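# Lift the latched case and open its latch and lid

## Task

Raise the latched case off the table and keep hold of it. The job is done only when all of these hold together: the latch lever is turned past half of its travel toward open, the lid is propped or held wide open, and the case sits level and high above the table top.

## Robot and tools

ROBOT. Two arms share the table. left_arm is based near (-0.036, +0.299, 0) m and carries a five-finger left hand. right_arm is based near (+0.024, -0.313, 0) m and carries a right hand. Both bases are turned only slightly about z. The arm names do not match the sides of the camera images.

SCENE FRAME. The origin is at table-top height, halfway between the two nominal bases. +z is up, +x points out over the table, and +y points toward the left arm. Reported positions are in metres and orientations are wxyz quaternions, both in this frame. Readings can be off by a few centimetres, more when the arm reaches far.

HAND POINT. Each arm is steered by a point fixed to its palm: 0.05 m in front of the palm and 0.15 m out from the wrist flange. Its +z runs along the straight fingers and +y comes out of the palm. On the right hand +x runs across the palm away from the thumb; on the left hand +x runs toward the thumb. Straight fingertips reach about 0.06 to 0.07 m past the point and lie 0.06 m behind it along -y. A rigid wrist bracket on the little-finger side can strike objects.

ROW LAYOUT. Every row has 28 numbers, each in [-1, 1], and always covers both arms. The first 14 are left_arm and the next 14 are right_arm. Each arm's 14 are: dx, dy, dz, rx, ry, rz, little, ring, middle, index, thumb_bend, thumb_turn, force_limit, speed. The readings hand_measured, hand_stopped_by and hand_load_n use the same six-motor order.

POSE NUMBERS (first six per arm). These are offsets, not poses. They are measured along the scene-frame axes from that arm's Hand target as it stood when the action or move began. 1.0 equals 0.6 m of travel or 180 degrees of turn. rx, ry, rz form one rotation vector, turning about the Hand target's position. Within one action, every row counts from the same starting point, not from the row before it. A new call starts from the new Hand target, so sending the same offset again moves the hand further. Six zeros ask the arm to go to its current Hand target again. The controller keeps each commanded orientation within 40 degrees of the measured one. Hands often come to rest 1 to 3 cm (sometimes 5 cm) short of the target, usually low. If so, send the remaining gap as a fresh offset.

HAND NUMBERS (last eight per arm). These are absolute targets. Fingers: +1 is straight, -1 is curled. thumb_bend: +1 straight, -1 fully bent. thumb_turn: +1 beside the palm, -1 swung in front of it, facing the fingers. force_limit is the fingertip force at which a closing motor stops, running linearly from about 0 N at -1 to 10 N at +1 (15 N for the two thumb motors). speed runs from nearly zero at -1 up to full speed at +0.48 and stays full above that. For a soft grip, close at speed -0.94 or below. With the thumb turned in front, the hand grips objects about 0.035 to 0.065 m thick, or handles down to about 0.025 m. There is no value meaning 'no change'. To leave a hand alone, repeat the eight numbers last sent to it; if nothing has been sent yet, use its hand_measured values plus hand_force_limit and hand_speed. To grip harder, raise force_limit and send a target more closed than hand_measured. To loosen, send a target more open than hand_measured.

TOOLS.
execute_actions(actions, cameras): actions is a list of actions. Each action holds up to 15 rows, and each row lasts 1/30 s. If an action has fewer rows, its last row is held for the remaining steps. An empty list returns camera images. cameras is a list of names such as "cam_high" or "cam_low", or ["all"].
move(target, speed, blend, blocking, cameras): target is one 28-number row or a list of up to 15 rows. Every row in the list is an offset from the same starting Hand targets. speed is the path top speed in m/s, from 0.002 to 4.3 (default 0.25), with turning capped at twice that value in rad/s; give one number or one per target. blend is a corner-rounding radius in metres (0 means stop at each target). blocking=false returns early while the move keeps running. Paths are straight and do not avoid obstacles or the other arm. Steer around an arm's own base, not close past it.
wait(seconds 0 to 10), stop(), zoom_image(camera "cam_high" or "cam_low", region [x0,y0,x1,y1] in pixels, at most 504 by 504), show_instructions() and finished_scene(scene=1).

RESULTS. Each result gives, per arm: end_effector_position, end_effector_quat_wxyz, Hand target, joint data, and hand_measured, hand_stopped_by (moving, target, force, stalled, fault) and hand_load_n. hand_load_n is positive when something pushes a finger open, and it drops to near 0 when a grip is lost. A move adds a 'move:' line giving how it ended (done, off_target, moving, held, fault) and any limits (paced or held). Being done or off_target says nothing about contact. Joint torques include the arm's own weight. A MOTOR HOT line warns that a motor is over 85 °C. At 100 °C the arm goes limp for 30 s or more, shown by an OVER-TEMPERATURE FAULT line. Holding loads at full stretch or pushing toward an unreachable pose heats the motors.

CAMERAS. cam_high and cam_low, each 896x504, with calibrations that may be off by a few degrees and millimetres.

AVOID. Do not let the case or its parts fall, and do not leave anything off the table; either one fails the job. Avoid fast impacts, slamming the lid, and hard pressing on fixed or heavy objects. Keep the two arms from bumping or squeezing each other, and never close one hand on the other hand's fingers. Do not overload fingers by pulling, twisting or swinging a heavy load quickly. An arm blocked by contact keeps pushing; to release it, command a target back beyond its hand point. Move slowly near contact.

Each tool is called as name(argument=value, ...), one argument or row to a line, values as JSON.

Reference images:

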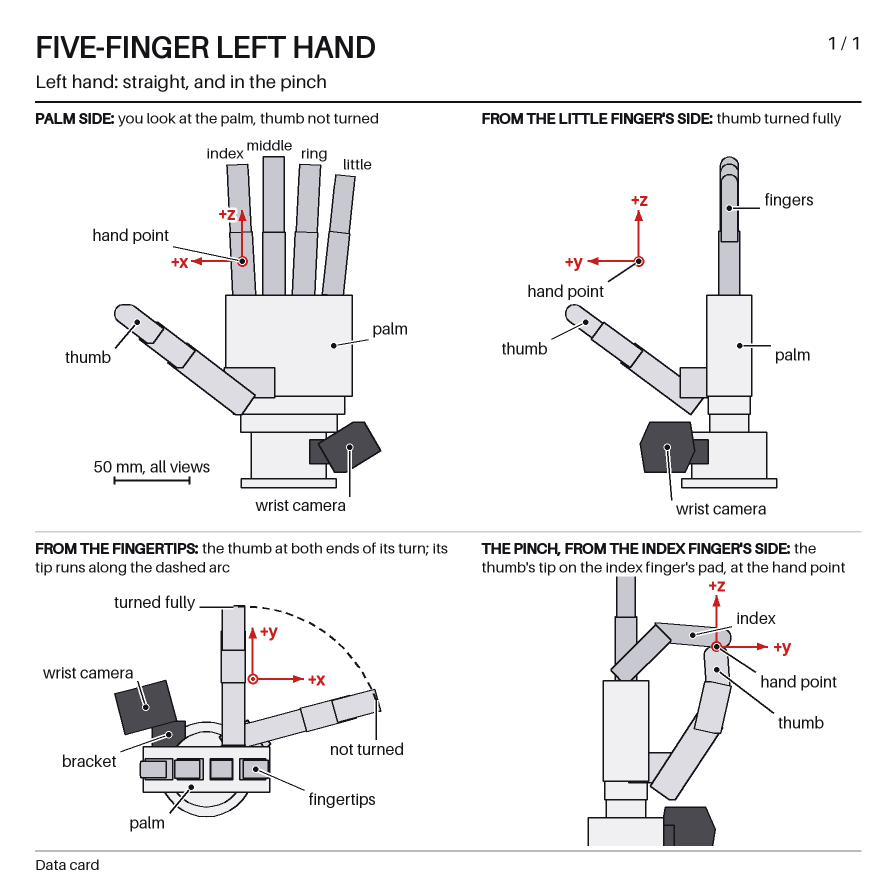

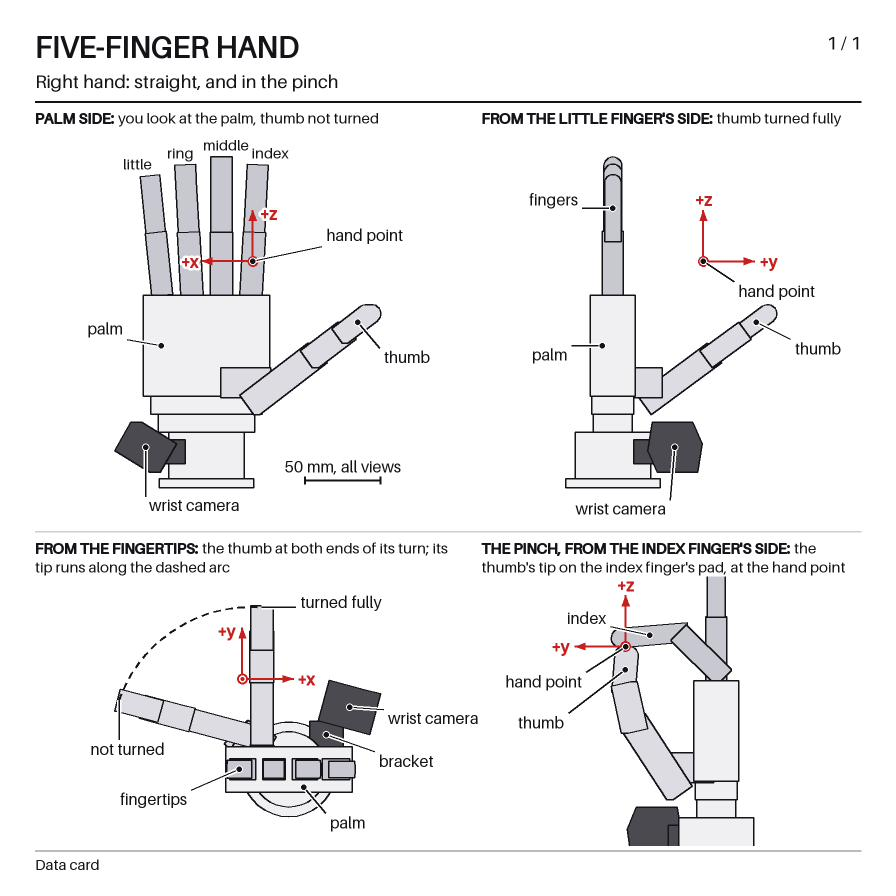

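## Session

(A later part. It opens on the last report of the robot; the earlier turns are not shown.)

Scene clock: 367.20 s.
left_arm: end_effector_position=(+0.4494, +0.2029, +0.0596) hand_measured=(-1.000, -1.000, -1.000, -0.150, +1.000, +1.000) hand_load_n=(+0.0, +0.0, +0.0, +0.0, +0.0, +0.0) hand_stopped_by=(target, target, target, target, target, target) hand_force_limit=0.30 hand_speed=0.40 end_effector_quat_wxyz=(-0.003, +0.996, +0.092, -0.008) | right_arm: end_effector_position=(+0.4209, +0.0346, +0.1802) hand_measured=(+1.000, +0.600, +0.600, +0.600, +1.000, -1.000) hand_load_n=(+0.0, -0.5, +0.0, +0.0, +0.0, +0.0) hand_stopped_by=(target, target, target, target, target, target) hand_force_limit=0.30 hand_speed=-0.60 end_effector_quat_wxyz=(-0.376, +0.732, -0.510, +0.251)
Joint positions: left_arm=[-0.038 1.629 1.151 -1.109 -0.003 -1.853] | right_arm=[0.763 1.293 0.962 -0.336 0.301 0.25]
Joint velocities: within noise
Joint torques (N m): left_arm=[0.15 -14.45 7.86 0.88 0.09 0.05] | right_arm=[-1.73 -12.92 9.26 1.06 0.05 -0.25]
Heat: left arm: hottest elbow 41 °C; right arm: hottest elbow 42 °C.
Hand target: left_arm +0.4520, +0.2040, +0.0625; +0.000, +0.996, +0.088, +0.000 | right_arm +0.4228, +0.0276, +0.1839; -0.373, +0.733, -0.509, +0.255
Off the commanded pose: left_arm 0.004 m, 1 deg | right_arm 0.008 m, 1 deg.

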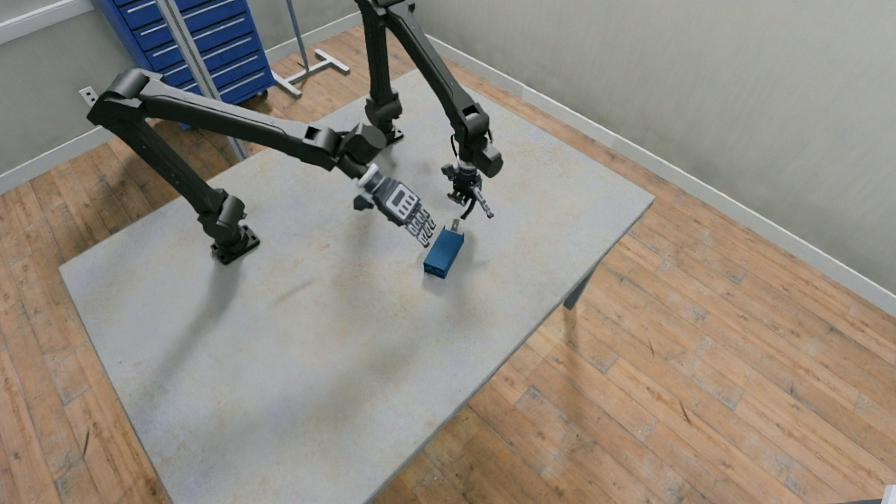

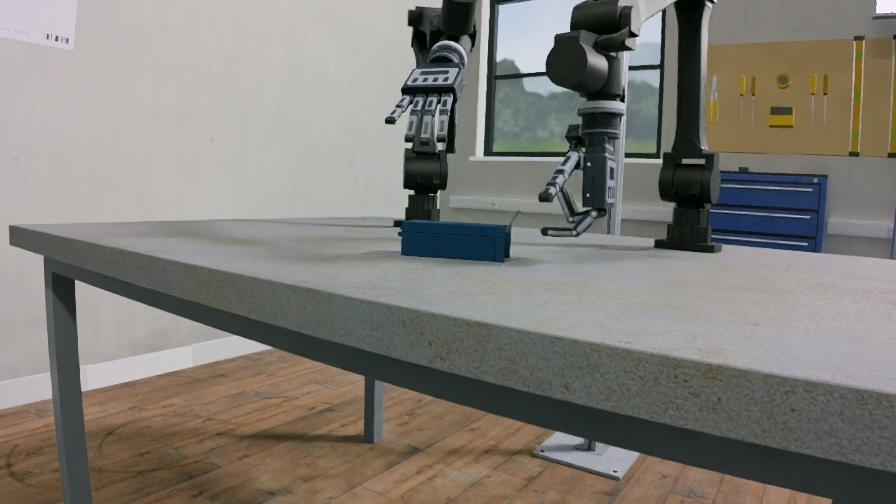

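move(
  target=[
    [0, 0.0167, 0.2125, 0, 0, 0, -1, -1, -1, -0.15, 1, 1, 0.3, 0.4, 0.1287, -0.1793, 0.1102, 0.4645, 0.1798, 0.0048, 1, 0.6, 0.6, 0.6, 1, -1, 0.3, -0.6],
    [0.0583, -0.2067, 0.2458, 0.2656, -0.1530, -0.4130, 1, 0.6, 0.6, 0.6, 1, -1, 0.3, 0.4, 0.1287, -0.1793, 0.1102, 0.4645, 0.1798, 0.0048, 1, 0.6, 0.6, 0.6, 1, -1, 0.3, -0.6],
  ],
  speed=[0.2, 0.25],
  cameras=["all"],
)

Scene clock: 385.63 s.
left_arm: end_effector_position=(+0.4869, +0.0835, +0.1991) hand_measured=(+1.000, +0.600, +0.600, +0.600, +1.000, -1.000) hand_load_n=(+0.0, +0.0, +0.0, +0.0, +0.0, +0.0) hand_stopped_by=(target, target, target, target, target, target) hand_force_limit=0.30 hand_speed=0.40 end_effector_quat_wxyz=(-0.352, +0.745, -0.517, +0.233) | right_arm: end_effector_position=(+0.4962, -0.0754, +0.2519) hand_measured=(+1.000, +0.600, +0.600, +0.600, +1.000, -1.000) hand_load_n=(+0.0, +0.0, -0.5, +0.0, +0.0, -0.5) hand_stopped_by=(target, target, target, target, target, target) hand_force_limit=0.30 hand_speed=-0.60 end_effector_quat_wxyz=(+0.616, -0.350, +0.617, +0.342)
Joint positions: left_arm=[-0.449 1.474 1.253 -0.705 -0.636 -0.647] | right_arm=[0.111 1.585 0.745 0.829 -0.926 1.554]
Joint torques (N m): left_arm=[-0.5 -15.21 9.62 2 -0.36 0.04] | right_arm=[-1.44 -12.81 6.78 2.37 0.02 0.06]
Heat: left arm: hottest elbow 41 °C; right arm: hottest elbow 41 °C.
Hand target: left_arm +0.4869, +0.0800, +0.2099; -0.353, +0.739, -0.517, +0.247 | right_arm +0.5000, -0.0799, +0.2499; +0.618, -0.343, +0.619, +0.343
Off the commanded pose: left_arm 0.011 m, 2 deg | right_arm 0.006 m, 1 deg.
move: off_target (left_arm); target 2's new numbers were sent with left_arm's hand 0.012 m and 2 deg from that target

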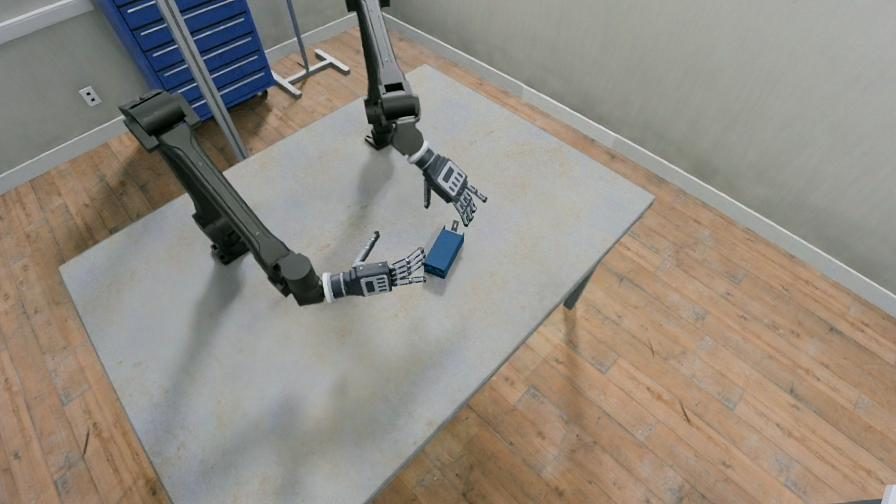

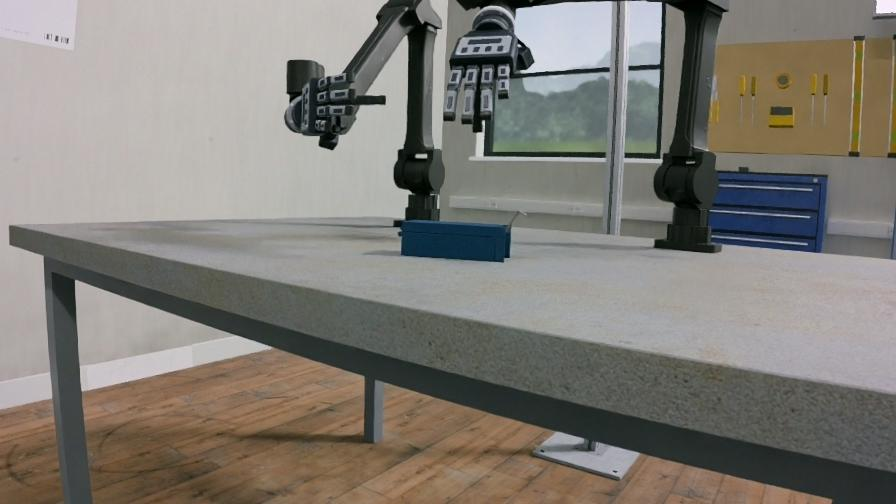

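zoom_image(
  camera="cam_high",
  region=[400, 160, 520, 290],
)

zoom_image(
  camera="cam_low",
  region=[380, 0, 560, 280],
)

Scaled by 3.877 from the camera's 896x504 image, which has a finer 1280x720 frame.

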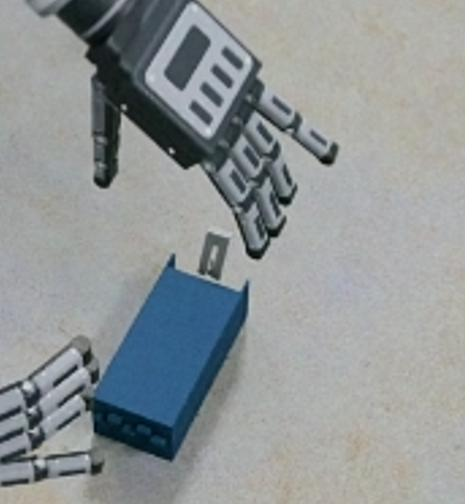

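Scaled by 1.800 from the camera's 896x504 image, which has a finer 1280x720 frame.

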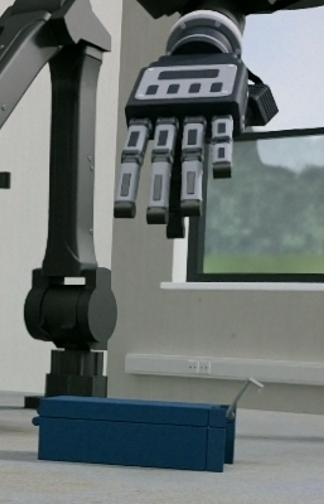

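move(
  target=[
    [-0.0133, 0, -0.1, 0, 0, 0, 1, 0.6, 0.6, 0.6, 1, -1, 0.3, 0.4, 0, 0, 0, 0, 0, 0, 1, 0.6, 0.6, 0.6, 1, -1, 0.3, -0.6],
    [-0.0133, 0, -0.2, 0, 0, 0, 1, 0.6, 0.6, 0.6, 1, -1, 0.3, 0.4, 0, 0, 0, 0, 0, 0, 1, 0.6, 0.6, 0.6, 1, -1, 0.3, -0.6],
  ],
  speed=[0.12, 0.1],
  cameras=["all"],
)

zoom_image(
  camera="cam_high",
  region=[400, 180, 520, 290],
)

zoom_image(
  camera="cam_low",
  region=[380, 130, 560, 280],
)

Scene clock: 391.00 s.
left_arm: end_effector_position=(+0.4773, +0.0857, +0.0966) hand_measured=(+1.000, +0.600, +0.600, +0.600, +1.000, -1.000) hand_load_n=(+0.0, +0.0, +0.0, +0.0, +0.0, +0.0) hand_stopped_by=(target, target, target, target, target, target) hand_force_limit=0.30 hand_speed=0.40 end_effector_quat_wxyz=(-0.353, +0.743, -0.513, +0.246) | right_arm: end_effector_position=(+0.4962, -0.0754, +0.2519) hand_measured=(+1.000, +0.600, +0.600, +0.600, +1.000, -1.000) hand_load_n=(+0.0, +0.0, +0.0, +0.0, +0.0, +0.0) hand_stopped_by=(target, target, target, target, target, target) hand_force_limit=0.30 hand_speed=-0.60 end_effector_quat_wxyz=(+0.616, -0.350, +0.617, +0.342)
Joint positions: left_arm=[-0.454 1.537 1.023 -0.386 -0.636 -0.647] | right_arm=[0.111 1.585 0.745 0.829 -0.926 1.554]
Joint torques (N m): left_arm=[-0.85 -11.87 8.96 2.06 -0.54 -0.04] | right_arm=[-1.49 -12.81 6.76 2.35 0.02 0.05]
Heat: left arm: hottest elbow 41 °C; right arm: hottest elbow 40 °C.
Hand target: left_arm +0.4789, +0.0801, +0.0900; -0.353, +0.739, -0.517, +0.247 | right_arm +0.5000, -0.0799, +0.2499; +0.618, -0.343, +0.619, +0.343
Off the commanded pose: left_arm 0.009 m, 1 deg | right_arm 0.006 m, 1 deg.
move: done

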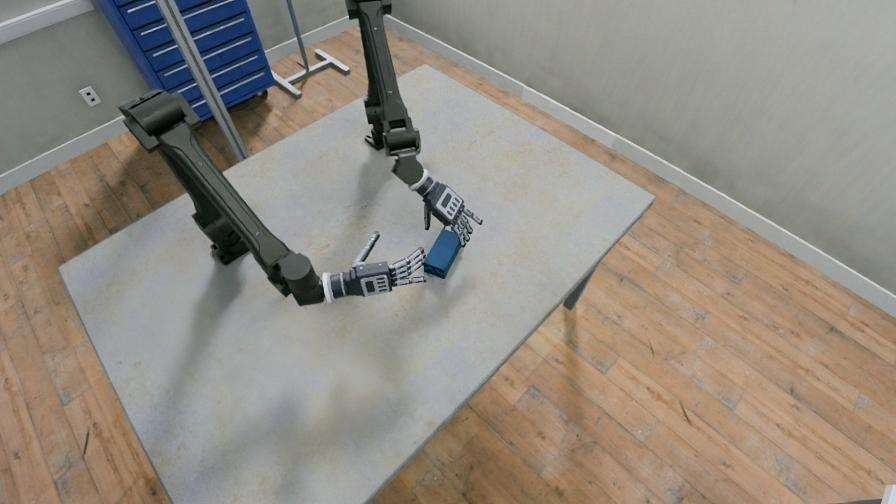

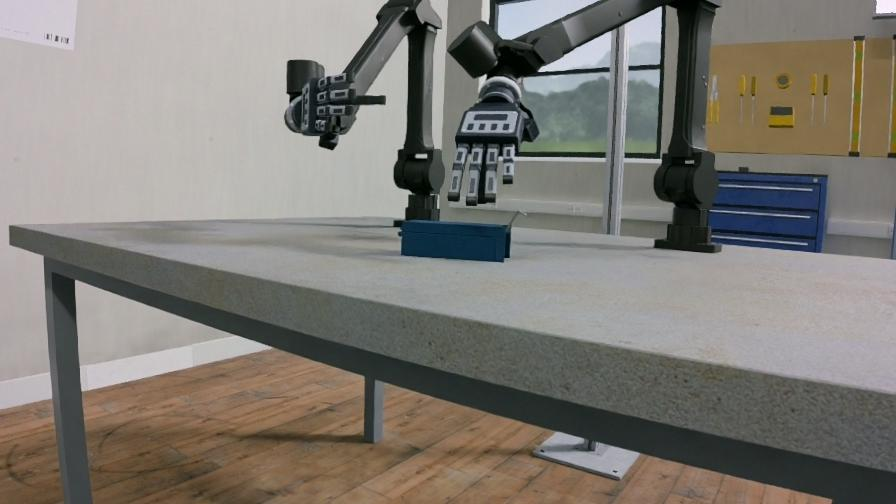

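Scaled by 4.200 from the camera's 896x504 image, which has a finer 1280x720 frame.

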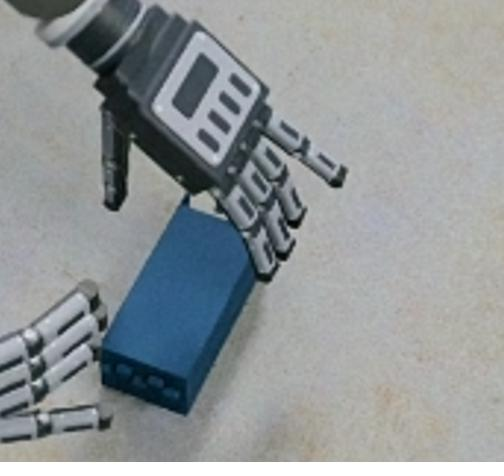

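Scaled by 2.800 from the camera's 896x504 image, which has a finer 1280x720 frame.

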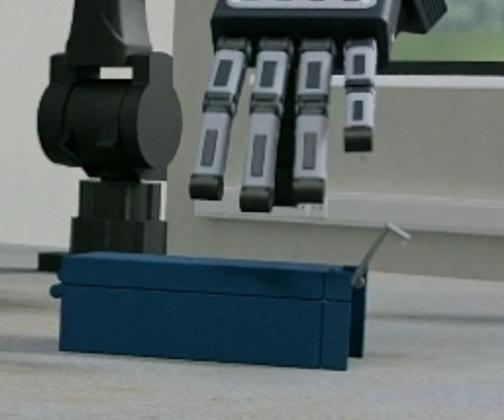

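move(
  target=[0.0, -0.0067, -0.09, 0, 0, 0, 1, 0.6, 0.6, 0.6, 1, -1, 0.3, 0.4, 0, 0, 0, 0, 0, 0, 1, 0.6, 0.6, 0.6, 1, -1, 0.3, -0.6],
  speed=0.08,
  cameras=["all"],
)

zoom_image(
  camera="cam_high",
  region=[400, 180, 520, 290],
)

zoom_image(
  camera="cam_low",
  region=[380, 130, 560, 280],
)

Scene clock: 393.30 s.
left_arm: end_effector_position=(+0.4783, +0.0809, +0.0439) hand_measured=(+1.000, +0.600, +0.600, +0.600, +1.000, -1.000) hand_load_n=(+0.0, +0.0, +0.0, +0.0, +0.0, +0.0) hand_stopped_by=(target, target, target, target, target, target) hand_force_limit=0.30 hand_speed=0.40 end_effector_quat_wxyz=(-0.353, +0.741, -0.515, +0.246) | right_arm: end_effector_position=(+0.4962, -0.0754, +0.2519) hand_measured=(+1.000, +0.600, +0.600, +0.600, +1.000, -1.000) hand_load_n=(+0.0, +0.0, +0.0, +0.0, +0.0, -0.5) hand_stopped_by=(target, target, target, target, target, target) hand_force_limit=0.30 hand_speed=-0.60 end_effector_quat_wxyz=(+0.616, -0.350, +0.617, +0.342)
Joint positions: left_arm=[-0.462 1.627 0.968 -0.242 -0.639 -0.647] | right_arm=[0.111 1.585 0.745 0.829 -0.926 1.554]
Joint torques (N m): left_arm=[-0.73 -12.34 8.16 2.09 -0.6 -0.1] | right_arm=[-1.49 -12.81 6.78 2.36 0.02 0.06]
Heat: left arm: hottest elbow 41 °C; right arm: hottest elbow 40 °C.
Hand target: left_arm +0.4789, +0.0759, +0.0360; -0.353, +0.739, -0.517, +0.247 | right_arm +0.5000, -0.0799, +0.2499; +0.618, -0.343, +0.619, +0.343
Off the commanded pose: left_arm 0.009 m, 0 deg | right_arm 0.006 m, 1 deg.
move: done

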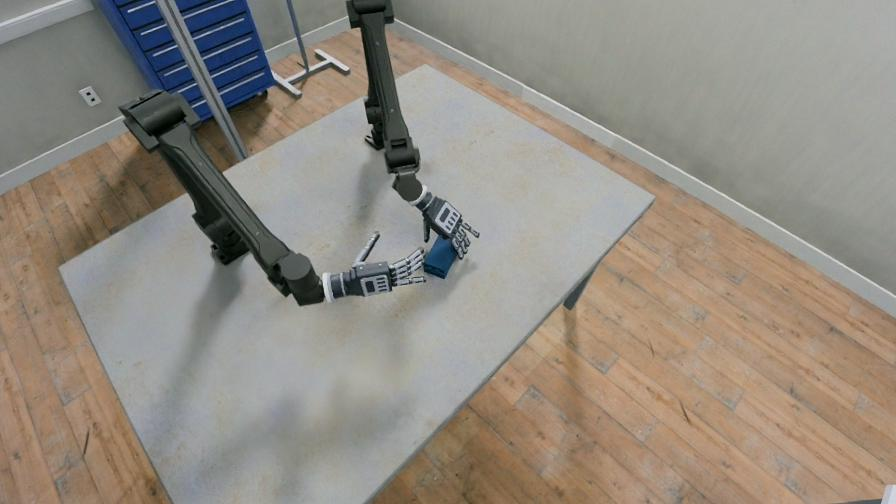

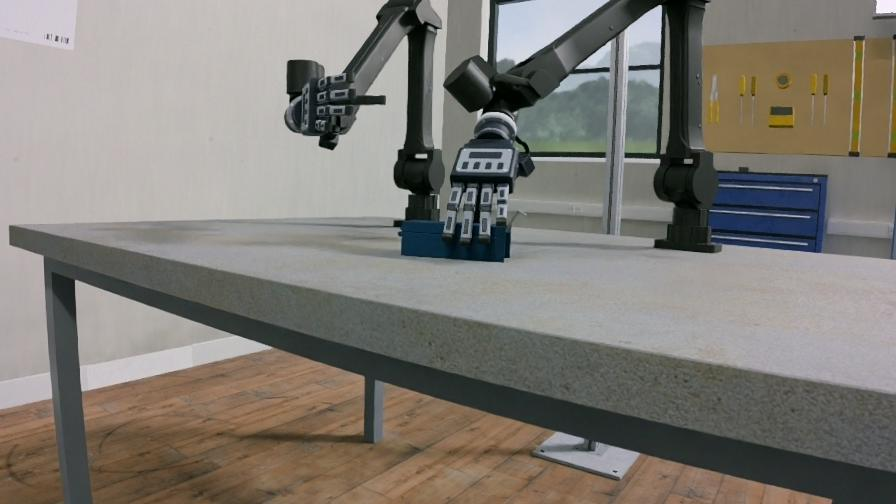

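Scaled by 4.200 from the camera's 896x504 image, which has a finer 1280x720 frame.

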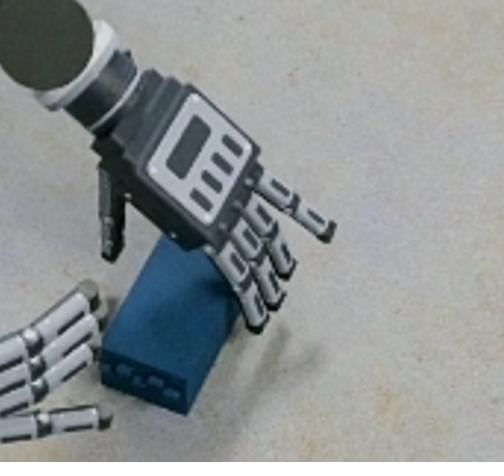

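Scaled by 2.800 from the camera's 896x504 image, which has a finer 1280x720 frame.

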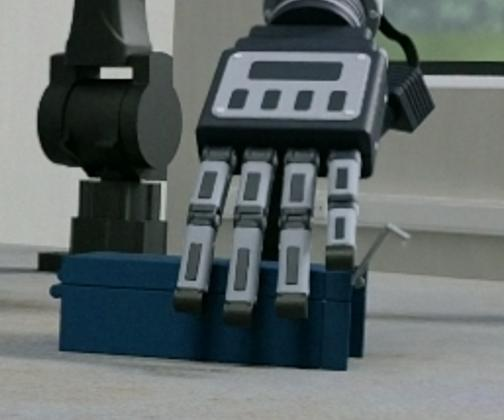

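move(
  target=[0.0, 0.0, -0.0150, 0, 0, 0, 1, 0.6, 0.6, 0.6, 1, -1, 0.3, 0.4, 0, 0, 0, 0, 0, 0, 1, 0.6, 0.6, 0.6, 1, -1, 0.3, -0.6],
  speed=0.05,
  cameras=["cam_low"],
)

zoom_image(
  camera="cam_low",
  region=[380, 180, 540, 280],
)

Scene clock: 394.60 s.
left_arm: end_effector_position=(+0.4790, +0.0805, +0.0361) hand_measured=(+1.000, +0.600, +0.600, +0.600, +1.000, -1.000) hand_load_n=(+0.0, +0.0, +0.0, +0.0, +0.0, +0.5) hand_stopped_by=(target, target, target, target, target, target) hand_force_limit=0.30 hand_speed=0.40 end_effector_quat_wxyz=(-0.353, +0.741, -0.515, +0.248) | right_arm: end_effector_position=(+0.4962, -0.0754, +0.2519) hand_measured=(+1.000, +0.600, +0.600, +0.600, +1.000, -1.000) hand_load_n=(+0.0, +0.0, +0.0, +0.0, +0.0, +0.0) hand_stopped_by=(target, target, target, target, target, target) hand_force_limit=0.30 hand_speed=-0.60 end_effector_quat_wxyz=(+0.616, -0.350, +0.617, +0.342)
Joint positions: left_arm=[-0.462 1.642 0.96 -0.217 -0.639 -0.647] | right_arm=[0.111 1.585 0.745 0.829 -0.926 1.554]
Joint torques (N m): left_arm=[-0.91 -12.45 7.95 2 -0.6 -0.1] | right_arm=[-1.49 -12.81 6.76 2.35 0.02 0.06]
Heat: left arm: hottest elbow 41 °C; right arm: hottest elbow 40 °C.
Hand target: left_arm +0.4790, +0.0759, +0.0272; -0.353, +0.739, -0.517, +0.247 | right_arm +0.5000, -0.0799, +0.2499; +0.618, -0.343, +0.619, +0.343
Off the commanded pose: left_arm 0.010 m, 0 deg | right_arm 0.006 m, 1 deg.
move: done
Images, in order (width x height): cam_low 896x504.

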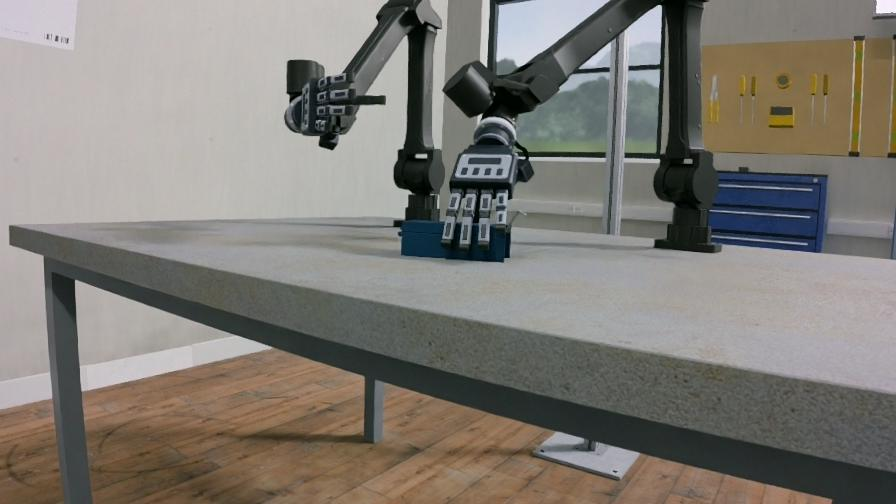

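Scaled by 3.150 from the camera's 896x504 image, which has a finer 1280x720 frame.

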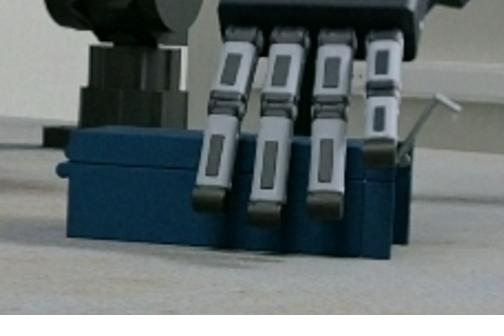

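move(
  target=[0.0, 0.0, 0.0, 0, 0, 0, 1, -0.6, -0.6, -0.5, 0.6, -1, 0.3, -0.9, 0, 0, 0, 0, 0, 0, 1, 0.6, 0.6, 0.6, 1, -1, 0.3, -0.6],
  speed=0.05,
  cameras=["cam_low", "cam_high"],
)

zoom_image(
  camera="cam_low",
  region=[380, 180, 540, 280],
)

Scene clock: 396.87 s.
left_arm: end_effector_position=(+0.4795, +0.0805, +0.0363) hand_measured=(+1.000, +0.164, +0.194, +0.184, +0.798, -1.000) hand_load_n=(-0.5, +6.5, +2.0, +5.5, +13.5, +2.0) hand_stopped_by=(target, force, force, force, force, target) hand_force_limit=0.30 hand_speed=-0.90 end_effector_quat_wxyz=(-0.354, +0.741, -0.514, +0.248) | right_arm: end_effector_position=(+0.4962, -0.0754, +0.2519) hand_measured=(+1.000, +0.600, +0.600, +0.600, +1.000, -1.000) hand_load_n=(+0.0, +0.0, +0.0, +0.0, +0.0, -0.5) hand_stopped_by=(target, target, target, target, target, target) hand_force_limit=0.30 hand_speed=-0.60 end_effector_quat_wxyz=(+0.616, -0.350, +0.617, +0.342)
Joint positions: left_arm=[-0.462 1.642 0.96 -0.215 -0.64 -0.647] | right_arm=[0.111 1.585 0.745 0.829 -0.926 1.554]
Joint torques (N m): left_arm=[-0.73 -12.28 7.91 1.99 -0.55 -0.1] | right_arm=[-1.49 -12.81 6.78 2.36 0.02 0.06]
Heat: left arm: hottest elbow 41 °C; right arm: hottest elbow 40 °C.
Hand target: left_arm +0.4790, +0.0759, +0.0270; -0.353, +0.739, -0.517, +0.247 | right_arm +0.5000, -0.0799, +0.2499; +0.618, -0.343, +0.619, +0.343
Off the commanded pose: left_arm 0.010 m, 0 deg | right_arm 0.006 m, 1 deg.
move: done

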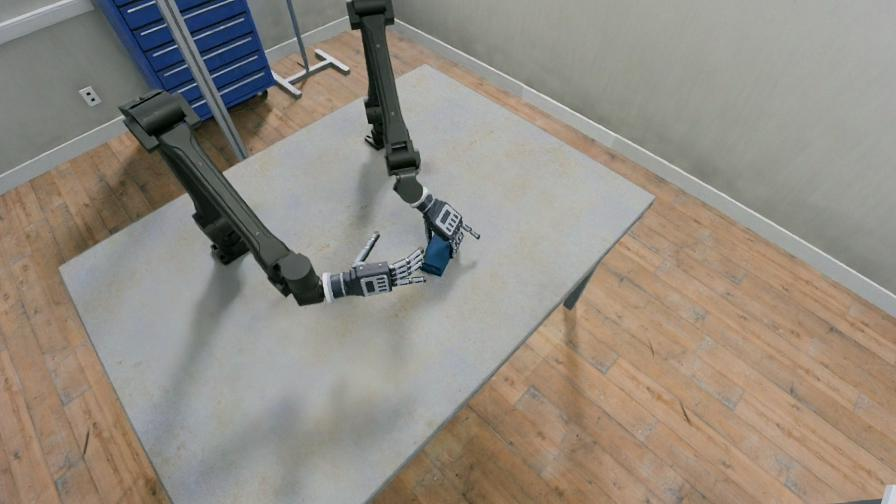

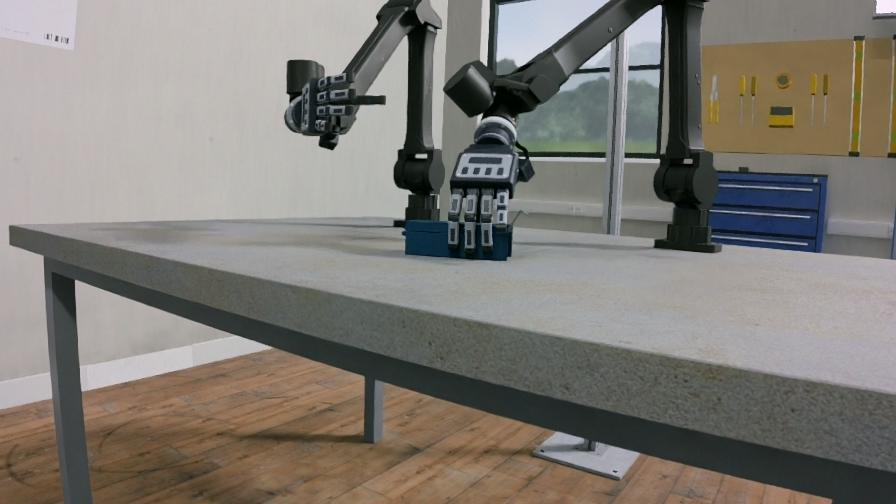

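Scaled by 3.150 from the camera's 896x504 image, which has a finer 1280x720 frame.

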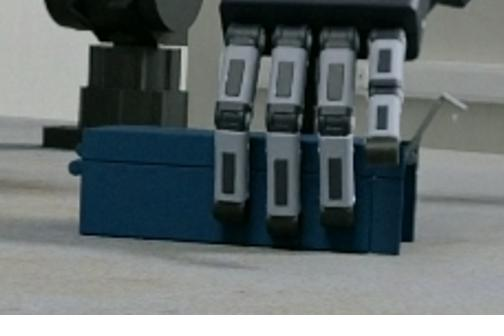

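move(
  target=[
    [0.0, 0.0, 0.05, 0, 0, 0, 1, -0.6, -0.6, -0.5, 0.6, -1, 0.3, -0.9, 0, 0, 0, 0, 0, 0, 1, 0.6, 0.6, 0.6, 1, -1, 0.3, -0.6],
    [0.0, 0.0, 0.2667, 0, 0, 0, 1, -0.6, -0.6, -0.5, 0.6, -1, 0.3, -0.9, 0, 0, 0, 0, 0, 0, 1, 0.6, 0.6, 0.6, 1, -1, 0.3, -0.6],
  ],
  speed=[0.06, 0.12],
  blend=[0.01, 0],
  cameras=["cam_low", "cam_high"],
)

zoom_image(
  camera="cam_low",
  region=[380, 60, 560, 240],
)

zoom_image(
  camera="cam_high",
  region=[400, 140, 520, 270],
)

Scene clock: 403.17 s.
left_arm: end_effector_position=(+0.4665, +0.0878, +0.1537) hand_measured=(+1.000, +0.164, +0.194, +0.184, +0.798, -1.000) hand_load_n=(+0.0, +5.5, +1.5, +6.0, +13.5, +2.5) hand_stopped_by=(target, force, force, force, force, target) hand_force_limit=0.30 hand_speed=-0.90 end_effector_quat_wxyz=(-0.350, +0.743, -0.527, +0.219) | right_arm: end_effector_position=(+0.4962, -0.0754, +0.2519) hand_measured=(+1.000, +0.600, +0.600, +0.600, +1.000, -1.000) hand_load_n=(+0.0, +0.0, +0.0, +0.0, +0.0, -0.5) hand_stopped_by=(target, target, target, target, target, target) hand_force_limit=0.30 hand_speed=-0.60 end_effector_quat_wxyz=(+0.616, -0.350, +0.617, +0.342)
Joint positions: left_arm=[-0.462 1.473 1.139 -0.629 -0.64 -0.651] | right_arm=[0.111 1.585 0.745 0.829 -0.926 1.554]
Joint torques (N m): left_arm=[-0.91 -14.74 13.87 1.14 -0.56 -0.06] | right_arm=[-1.55 -12.81 6.78 2.36 0.02 0.05]
Heat: left arm: hottest elbow 41 °C; right arm: hottest elbow 39 °C.
Hand target: left_arm +0.4790, +0.0759, +0.1871; -0.353, +0.739, -0.517, +0.247 | right_arm +0.5000, -0.0799, +0.2499; +0.618, -0.343, +0.619, +0.343
Off the commanded pose: left_arm 0.037 m, 3 deg | right_arm 0.006 m, 1 deg.
move: off_target (left_arm)

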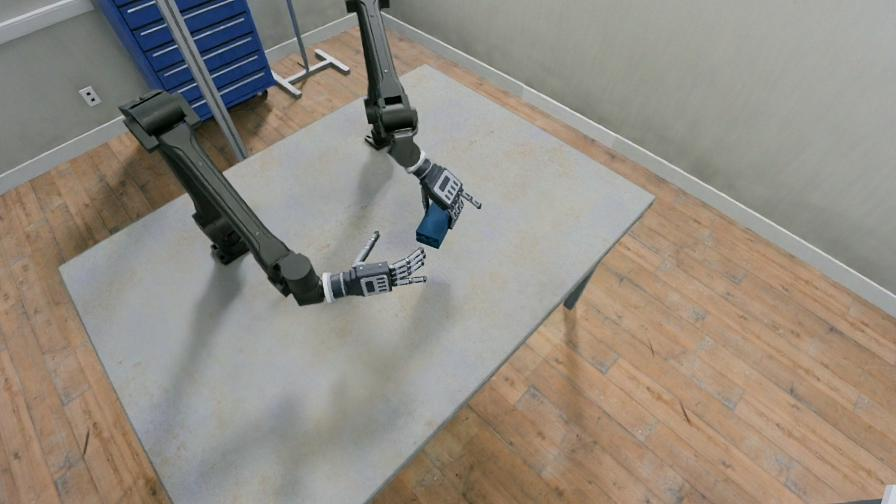

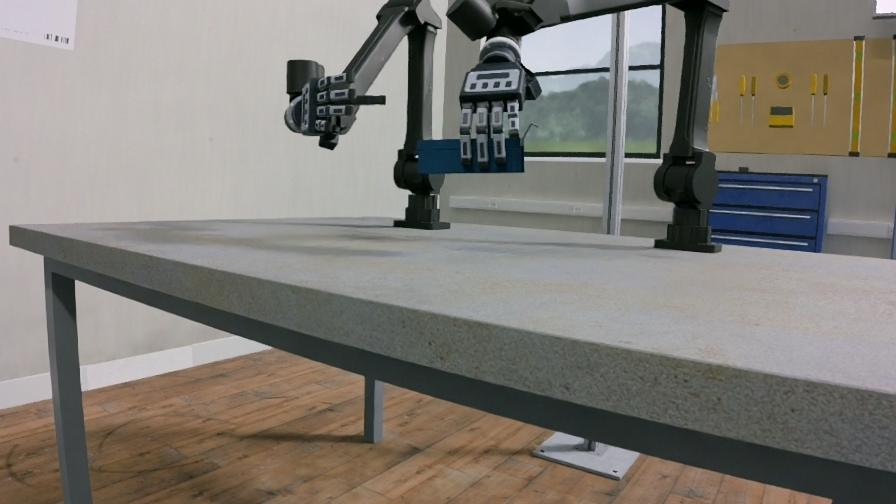

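Scaled by 2.800 from the camera's 896x504 image, which has a finer 1280x720 frame.

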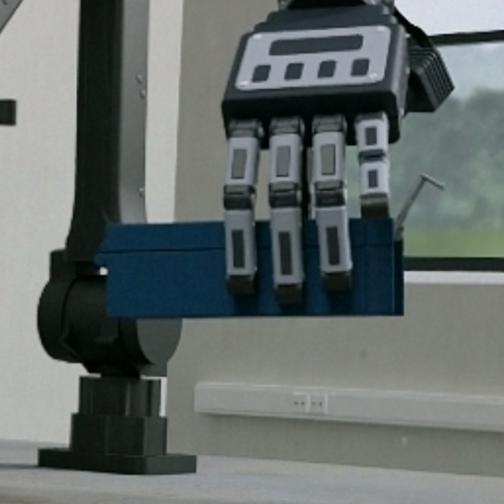

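Scaled by 3.877 from the camera's 896x504 image, which has a finer 1280x720 frame.

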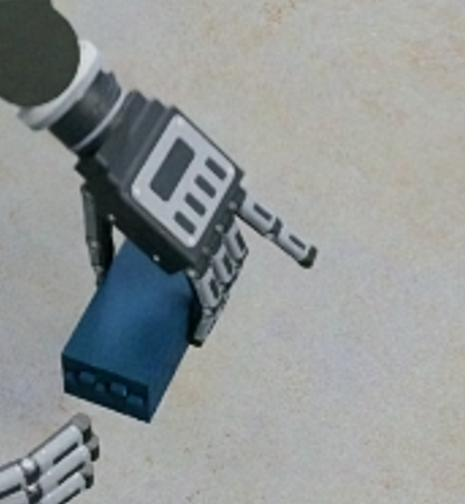

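move(
  target=[0.0, 0.0, 0.035, 0, 0, 0, 1, -0.6, -0.6, -0.5, 0.6, -1, 0.3, -0.9, 0, 0, 0, 0, 0, 0, 1, 0.6, 0.6, 0.6, 1, -1, 0.3, -0.6],
  speed=0.08,
  cameras=["cam_low", "cam_high"],
)

zoom_image(
  camera="cam_low",
  region=[380, 40, 560, 220],
)

zoom_image(
  camera="cam_high",
  region=[380, 140, 500, 270],
)

Scene clock: 405.33 s.
left_arm: end_effector_position=(+0.4671, +0.0875, +0.1715) hand_measured=(+1.000, +0.164, +0.194, +0.184, +0.798, -1.000) hand_load_n=(+0.0, +6.0, +2.0, +6.0, +13.5, +2.5) hand_stopped_by=(target, force, force, force, force, target) hand_force_limit=0.30 hand_speed=-0.90 end_effector_quat_wxyz=(-0.350, +0.743, -0.528, +0.217) | right_arm: end_effector_position=(+0.4962, -0.0754, +0.2519) hand_measured=(+1.000, +0.600, +0.600, +0.600, +1.000, -1.000) hand_load_n=(+0.0, +0.0, +0.0, +0.0, +0.0, +0.0) hand_stopped_by=(target, target, target, target, target, target) hand_force_limit=0.30 hand_speed=-0.60 end_effector_quat_wxyz=(+0.616, -0.350, +0.617, +0.342)
Joint positions: left_arm=[-0.462 1.463 1.179 -0.685 -0.64 -0.651] | right_arm=[0.111 1.585 0.745 0.829 -0.926 1.554]
Joint torques (N m): left_arm=[-0.85 -15.03 14.15 1.11 -0.57 -0.07] | right_arm=[-1.49 -12.86 6.78 2.36 0.02 0.06]
Heat: left arm: hottest elbow 41 °C; right arm: hottest elbow 39 °C.
Hand target: left_arm +0.4789, +0.0759, +0.2080; -0.353, +0.739, -0.517, +0.247 | right_arm +0.5000, -0.0799, +0.2499; +0.618, -0.343, +0.619, +0.343
Off the commanded pose: left_arm 0.040 m, 4 deg | right_arm 0.006 m, 1 deg.
move: off_target (left_arm)

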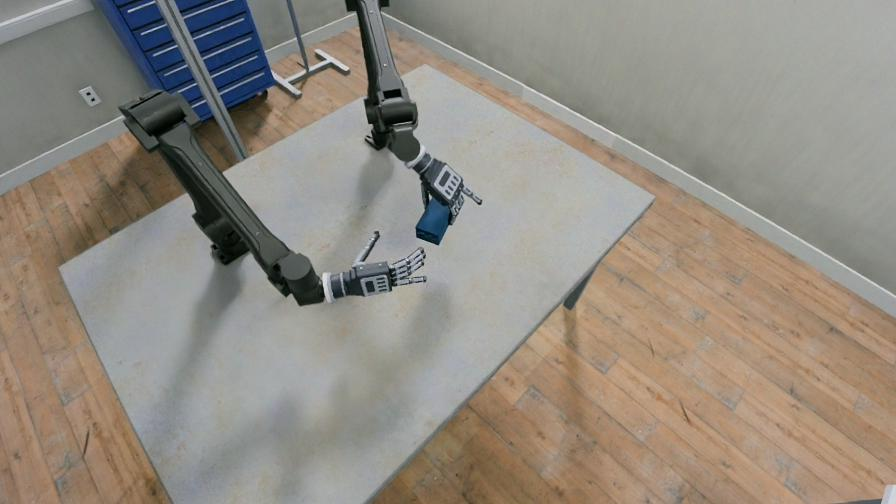

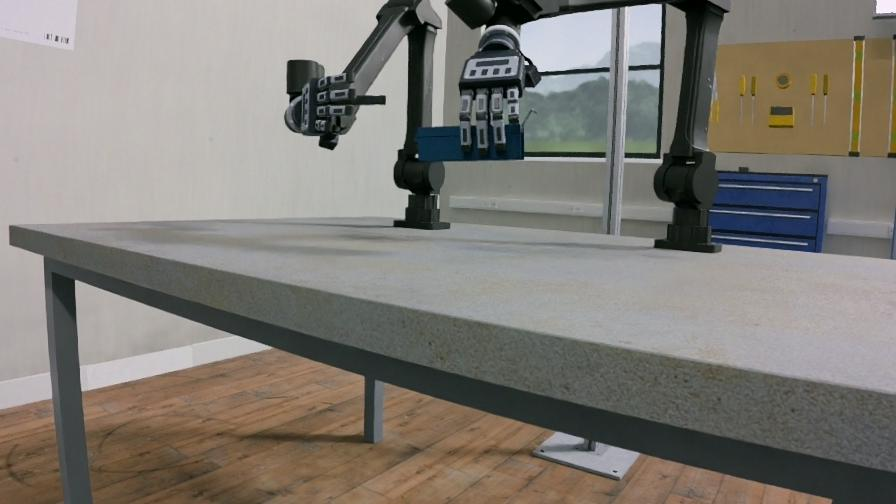

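Scaled by 2.800 from the camera's 896x504 image, which has a finer 1280x720 frame.

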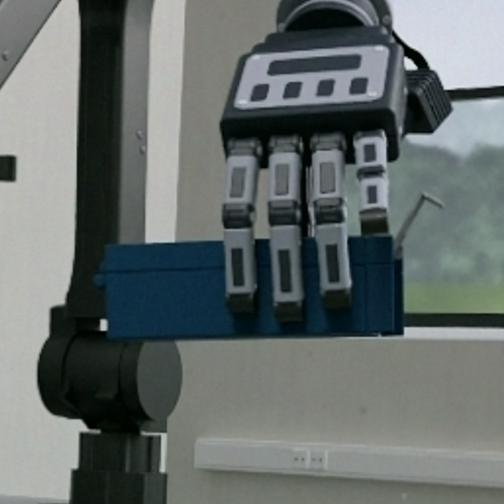

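Scaled by 3.877 from the camera's 896x504 image, which has a finer 1280x720 frame.

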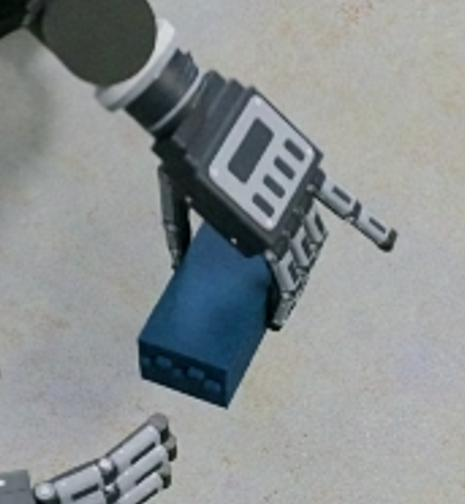

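zoom_image(
  camera="cam_high",
  region=[340, 210, 440, 300],
)

zoom_image(
  camera="cam_low",
  region=[280, 50, 400, 170],
)

Scaled by 5.040 from the camera's 896x504 image, which has a finer 1280x720 frame.

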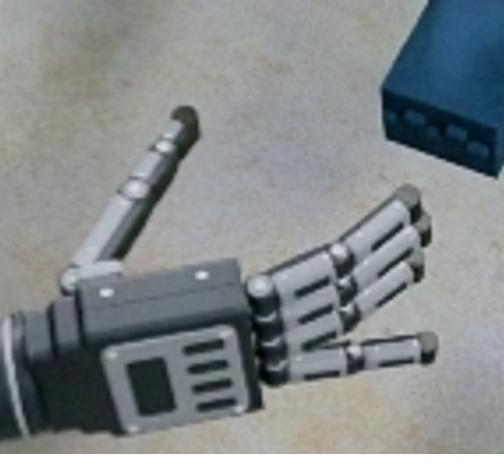

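Scaled by 4.200 from the camera's 896x504 image, which has a finer 1280x720 frame.

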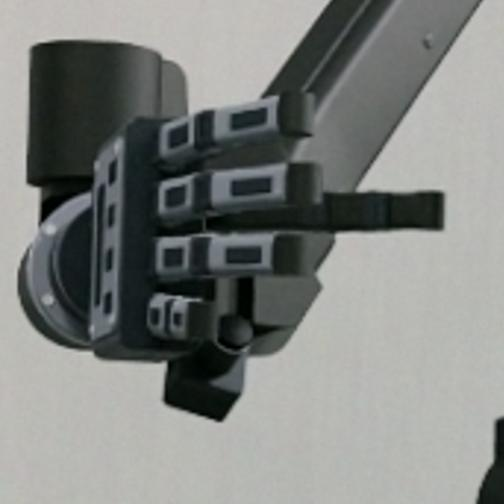

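move(
  target=[0.0, 0.0, 0.0, 0, 0, 0, 1, -0.6, -0.6, -0.5, 0.6, -1, 0.3, -0.9, 0.0043, 0.1123, -0.1515, 0, 0, 0.011, 1, 0.6, 0.6, 0.6, 1, -1, 0.3, -0.6],
  speed=0.15,
  cameras=["cam_low", "cam_high"],
)

zoom_image(
  camera="cam_low",
  region=[340, 60, 540, 220],
)

zoom_image(
  camera="cam_high",
  region=[370, 160, 490, 280],
)

Scene clock: 411.10 s.
left_arm: end_effector_position=(+0.4671, +0.0875, +0.1715) hand_measured=(+1.000, +0.164, +0.194, +0.184, +0.798, -1.000) hand_load_n=(+0.0, +5.5, +2.0, +6.0, +13.5, +2.5) hand_stopped_by=(target, force, force, force, force, target) hand_force_limit=0.30 hand_speed=-0.90 end_effector_quat_wxyz=(-0.350, +0.743, -0.528, +0.216) | right_arm: end_effector_position=(+0.4955, -0.0185, +0.1481) hand_measured=(+1.000, +0.600, +0.600, +0.600, +1.000, -1.000) hand_load_n=(+0.0, +0.0, +0.0, +0.0, +0.0, -0.5) hand_stopped_by=(target, target, target, target, target, target) hand_force_limit=0.30 hand_speed=-0.60 end_effector_quat_wxyz=(+0.601, -0.352, +0.626, +0.351)
Joint positions: left_arm=[-0.462 1.463 1.179 -0.685 -0.64 -0.651] | right_arm=[0.239 1.872 0.738 1.088 -0.815 1.554]
Joint torques (N m): left_arm=[-0.79 -14.97 14.15 1.09 -0.57 -0.06] | right_arm=[-0.32 -15.5 7.32 2.41 -0.01 0.05]
Heat: left arm: hottest elbow 43 °C; right arm: hottest elbow 39 °C.
Hand target: left_arm +0.4789, +0.0759, +0.2080; -0.353, +0.739, -0.518, +0.247 | right_arm +0.5027, -0.0125, +0.1591; +0.612, -0.354, +0.613, +0.353
Off the commanded pose: left_arm 0.040 m, 4 deg | right_arm 0.014 m, 2 deg.
move: off_target (left_arm, right_arm)

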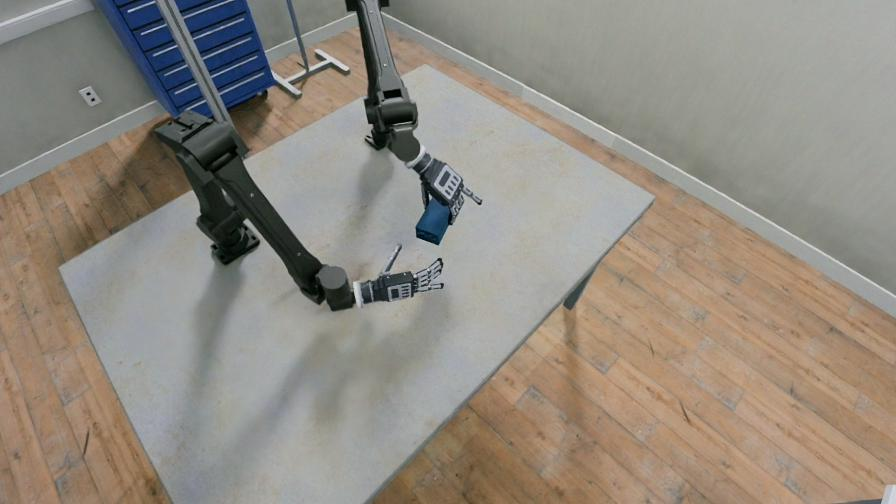

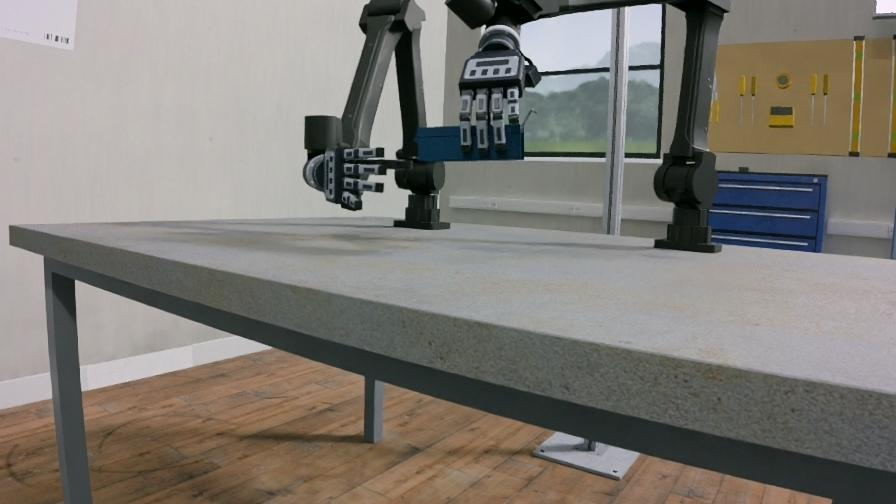

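Scaled by 2.520 from the camera's 896x504 image, which has a finer 1280x720 frame.

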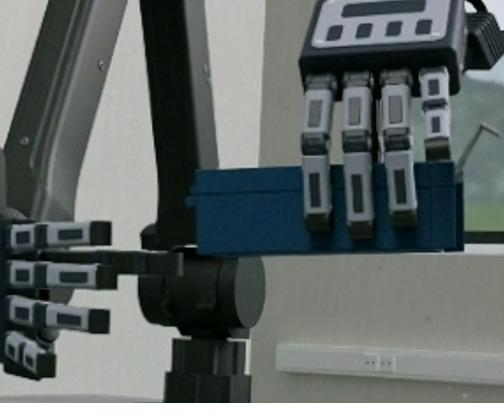

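Scaled by 4.200 from the camera's 896x504 image, which has a finer 1280x720 frame.

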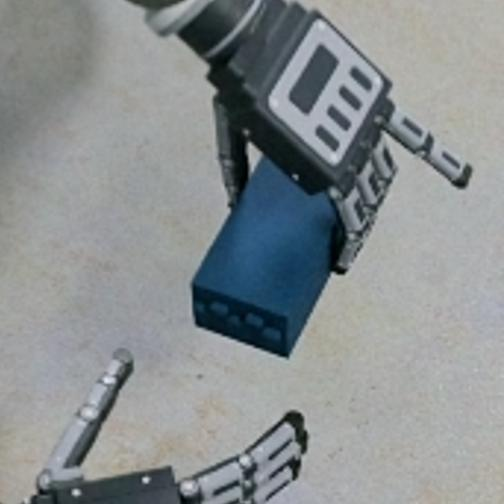

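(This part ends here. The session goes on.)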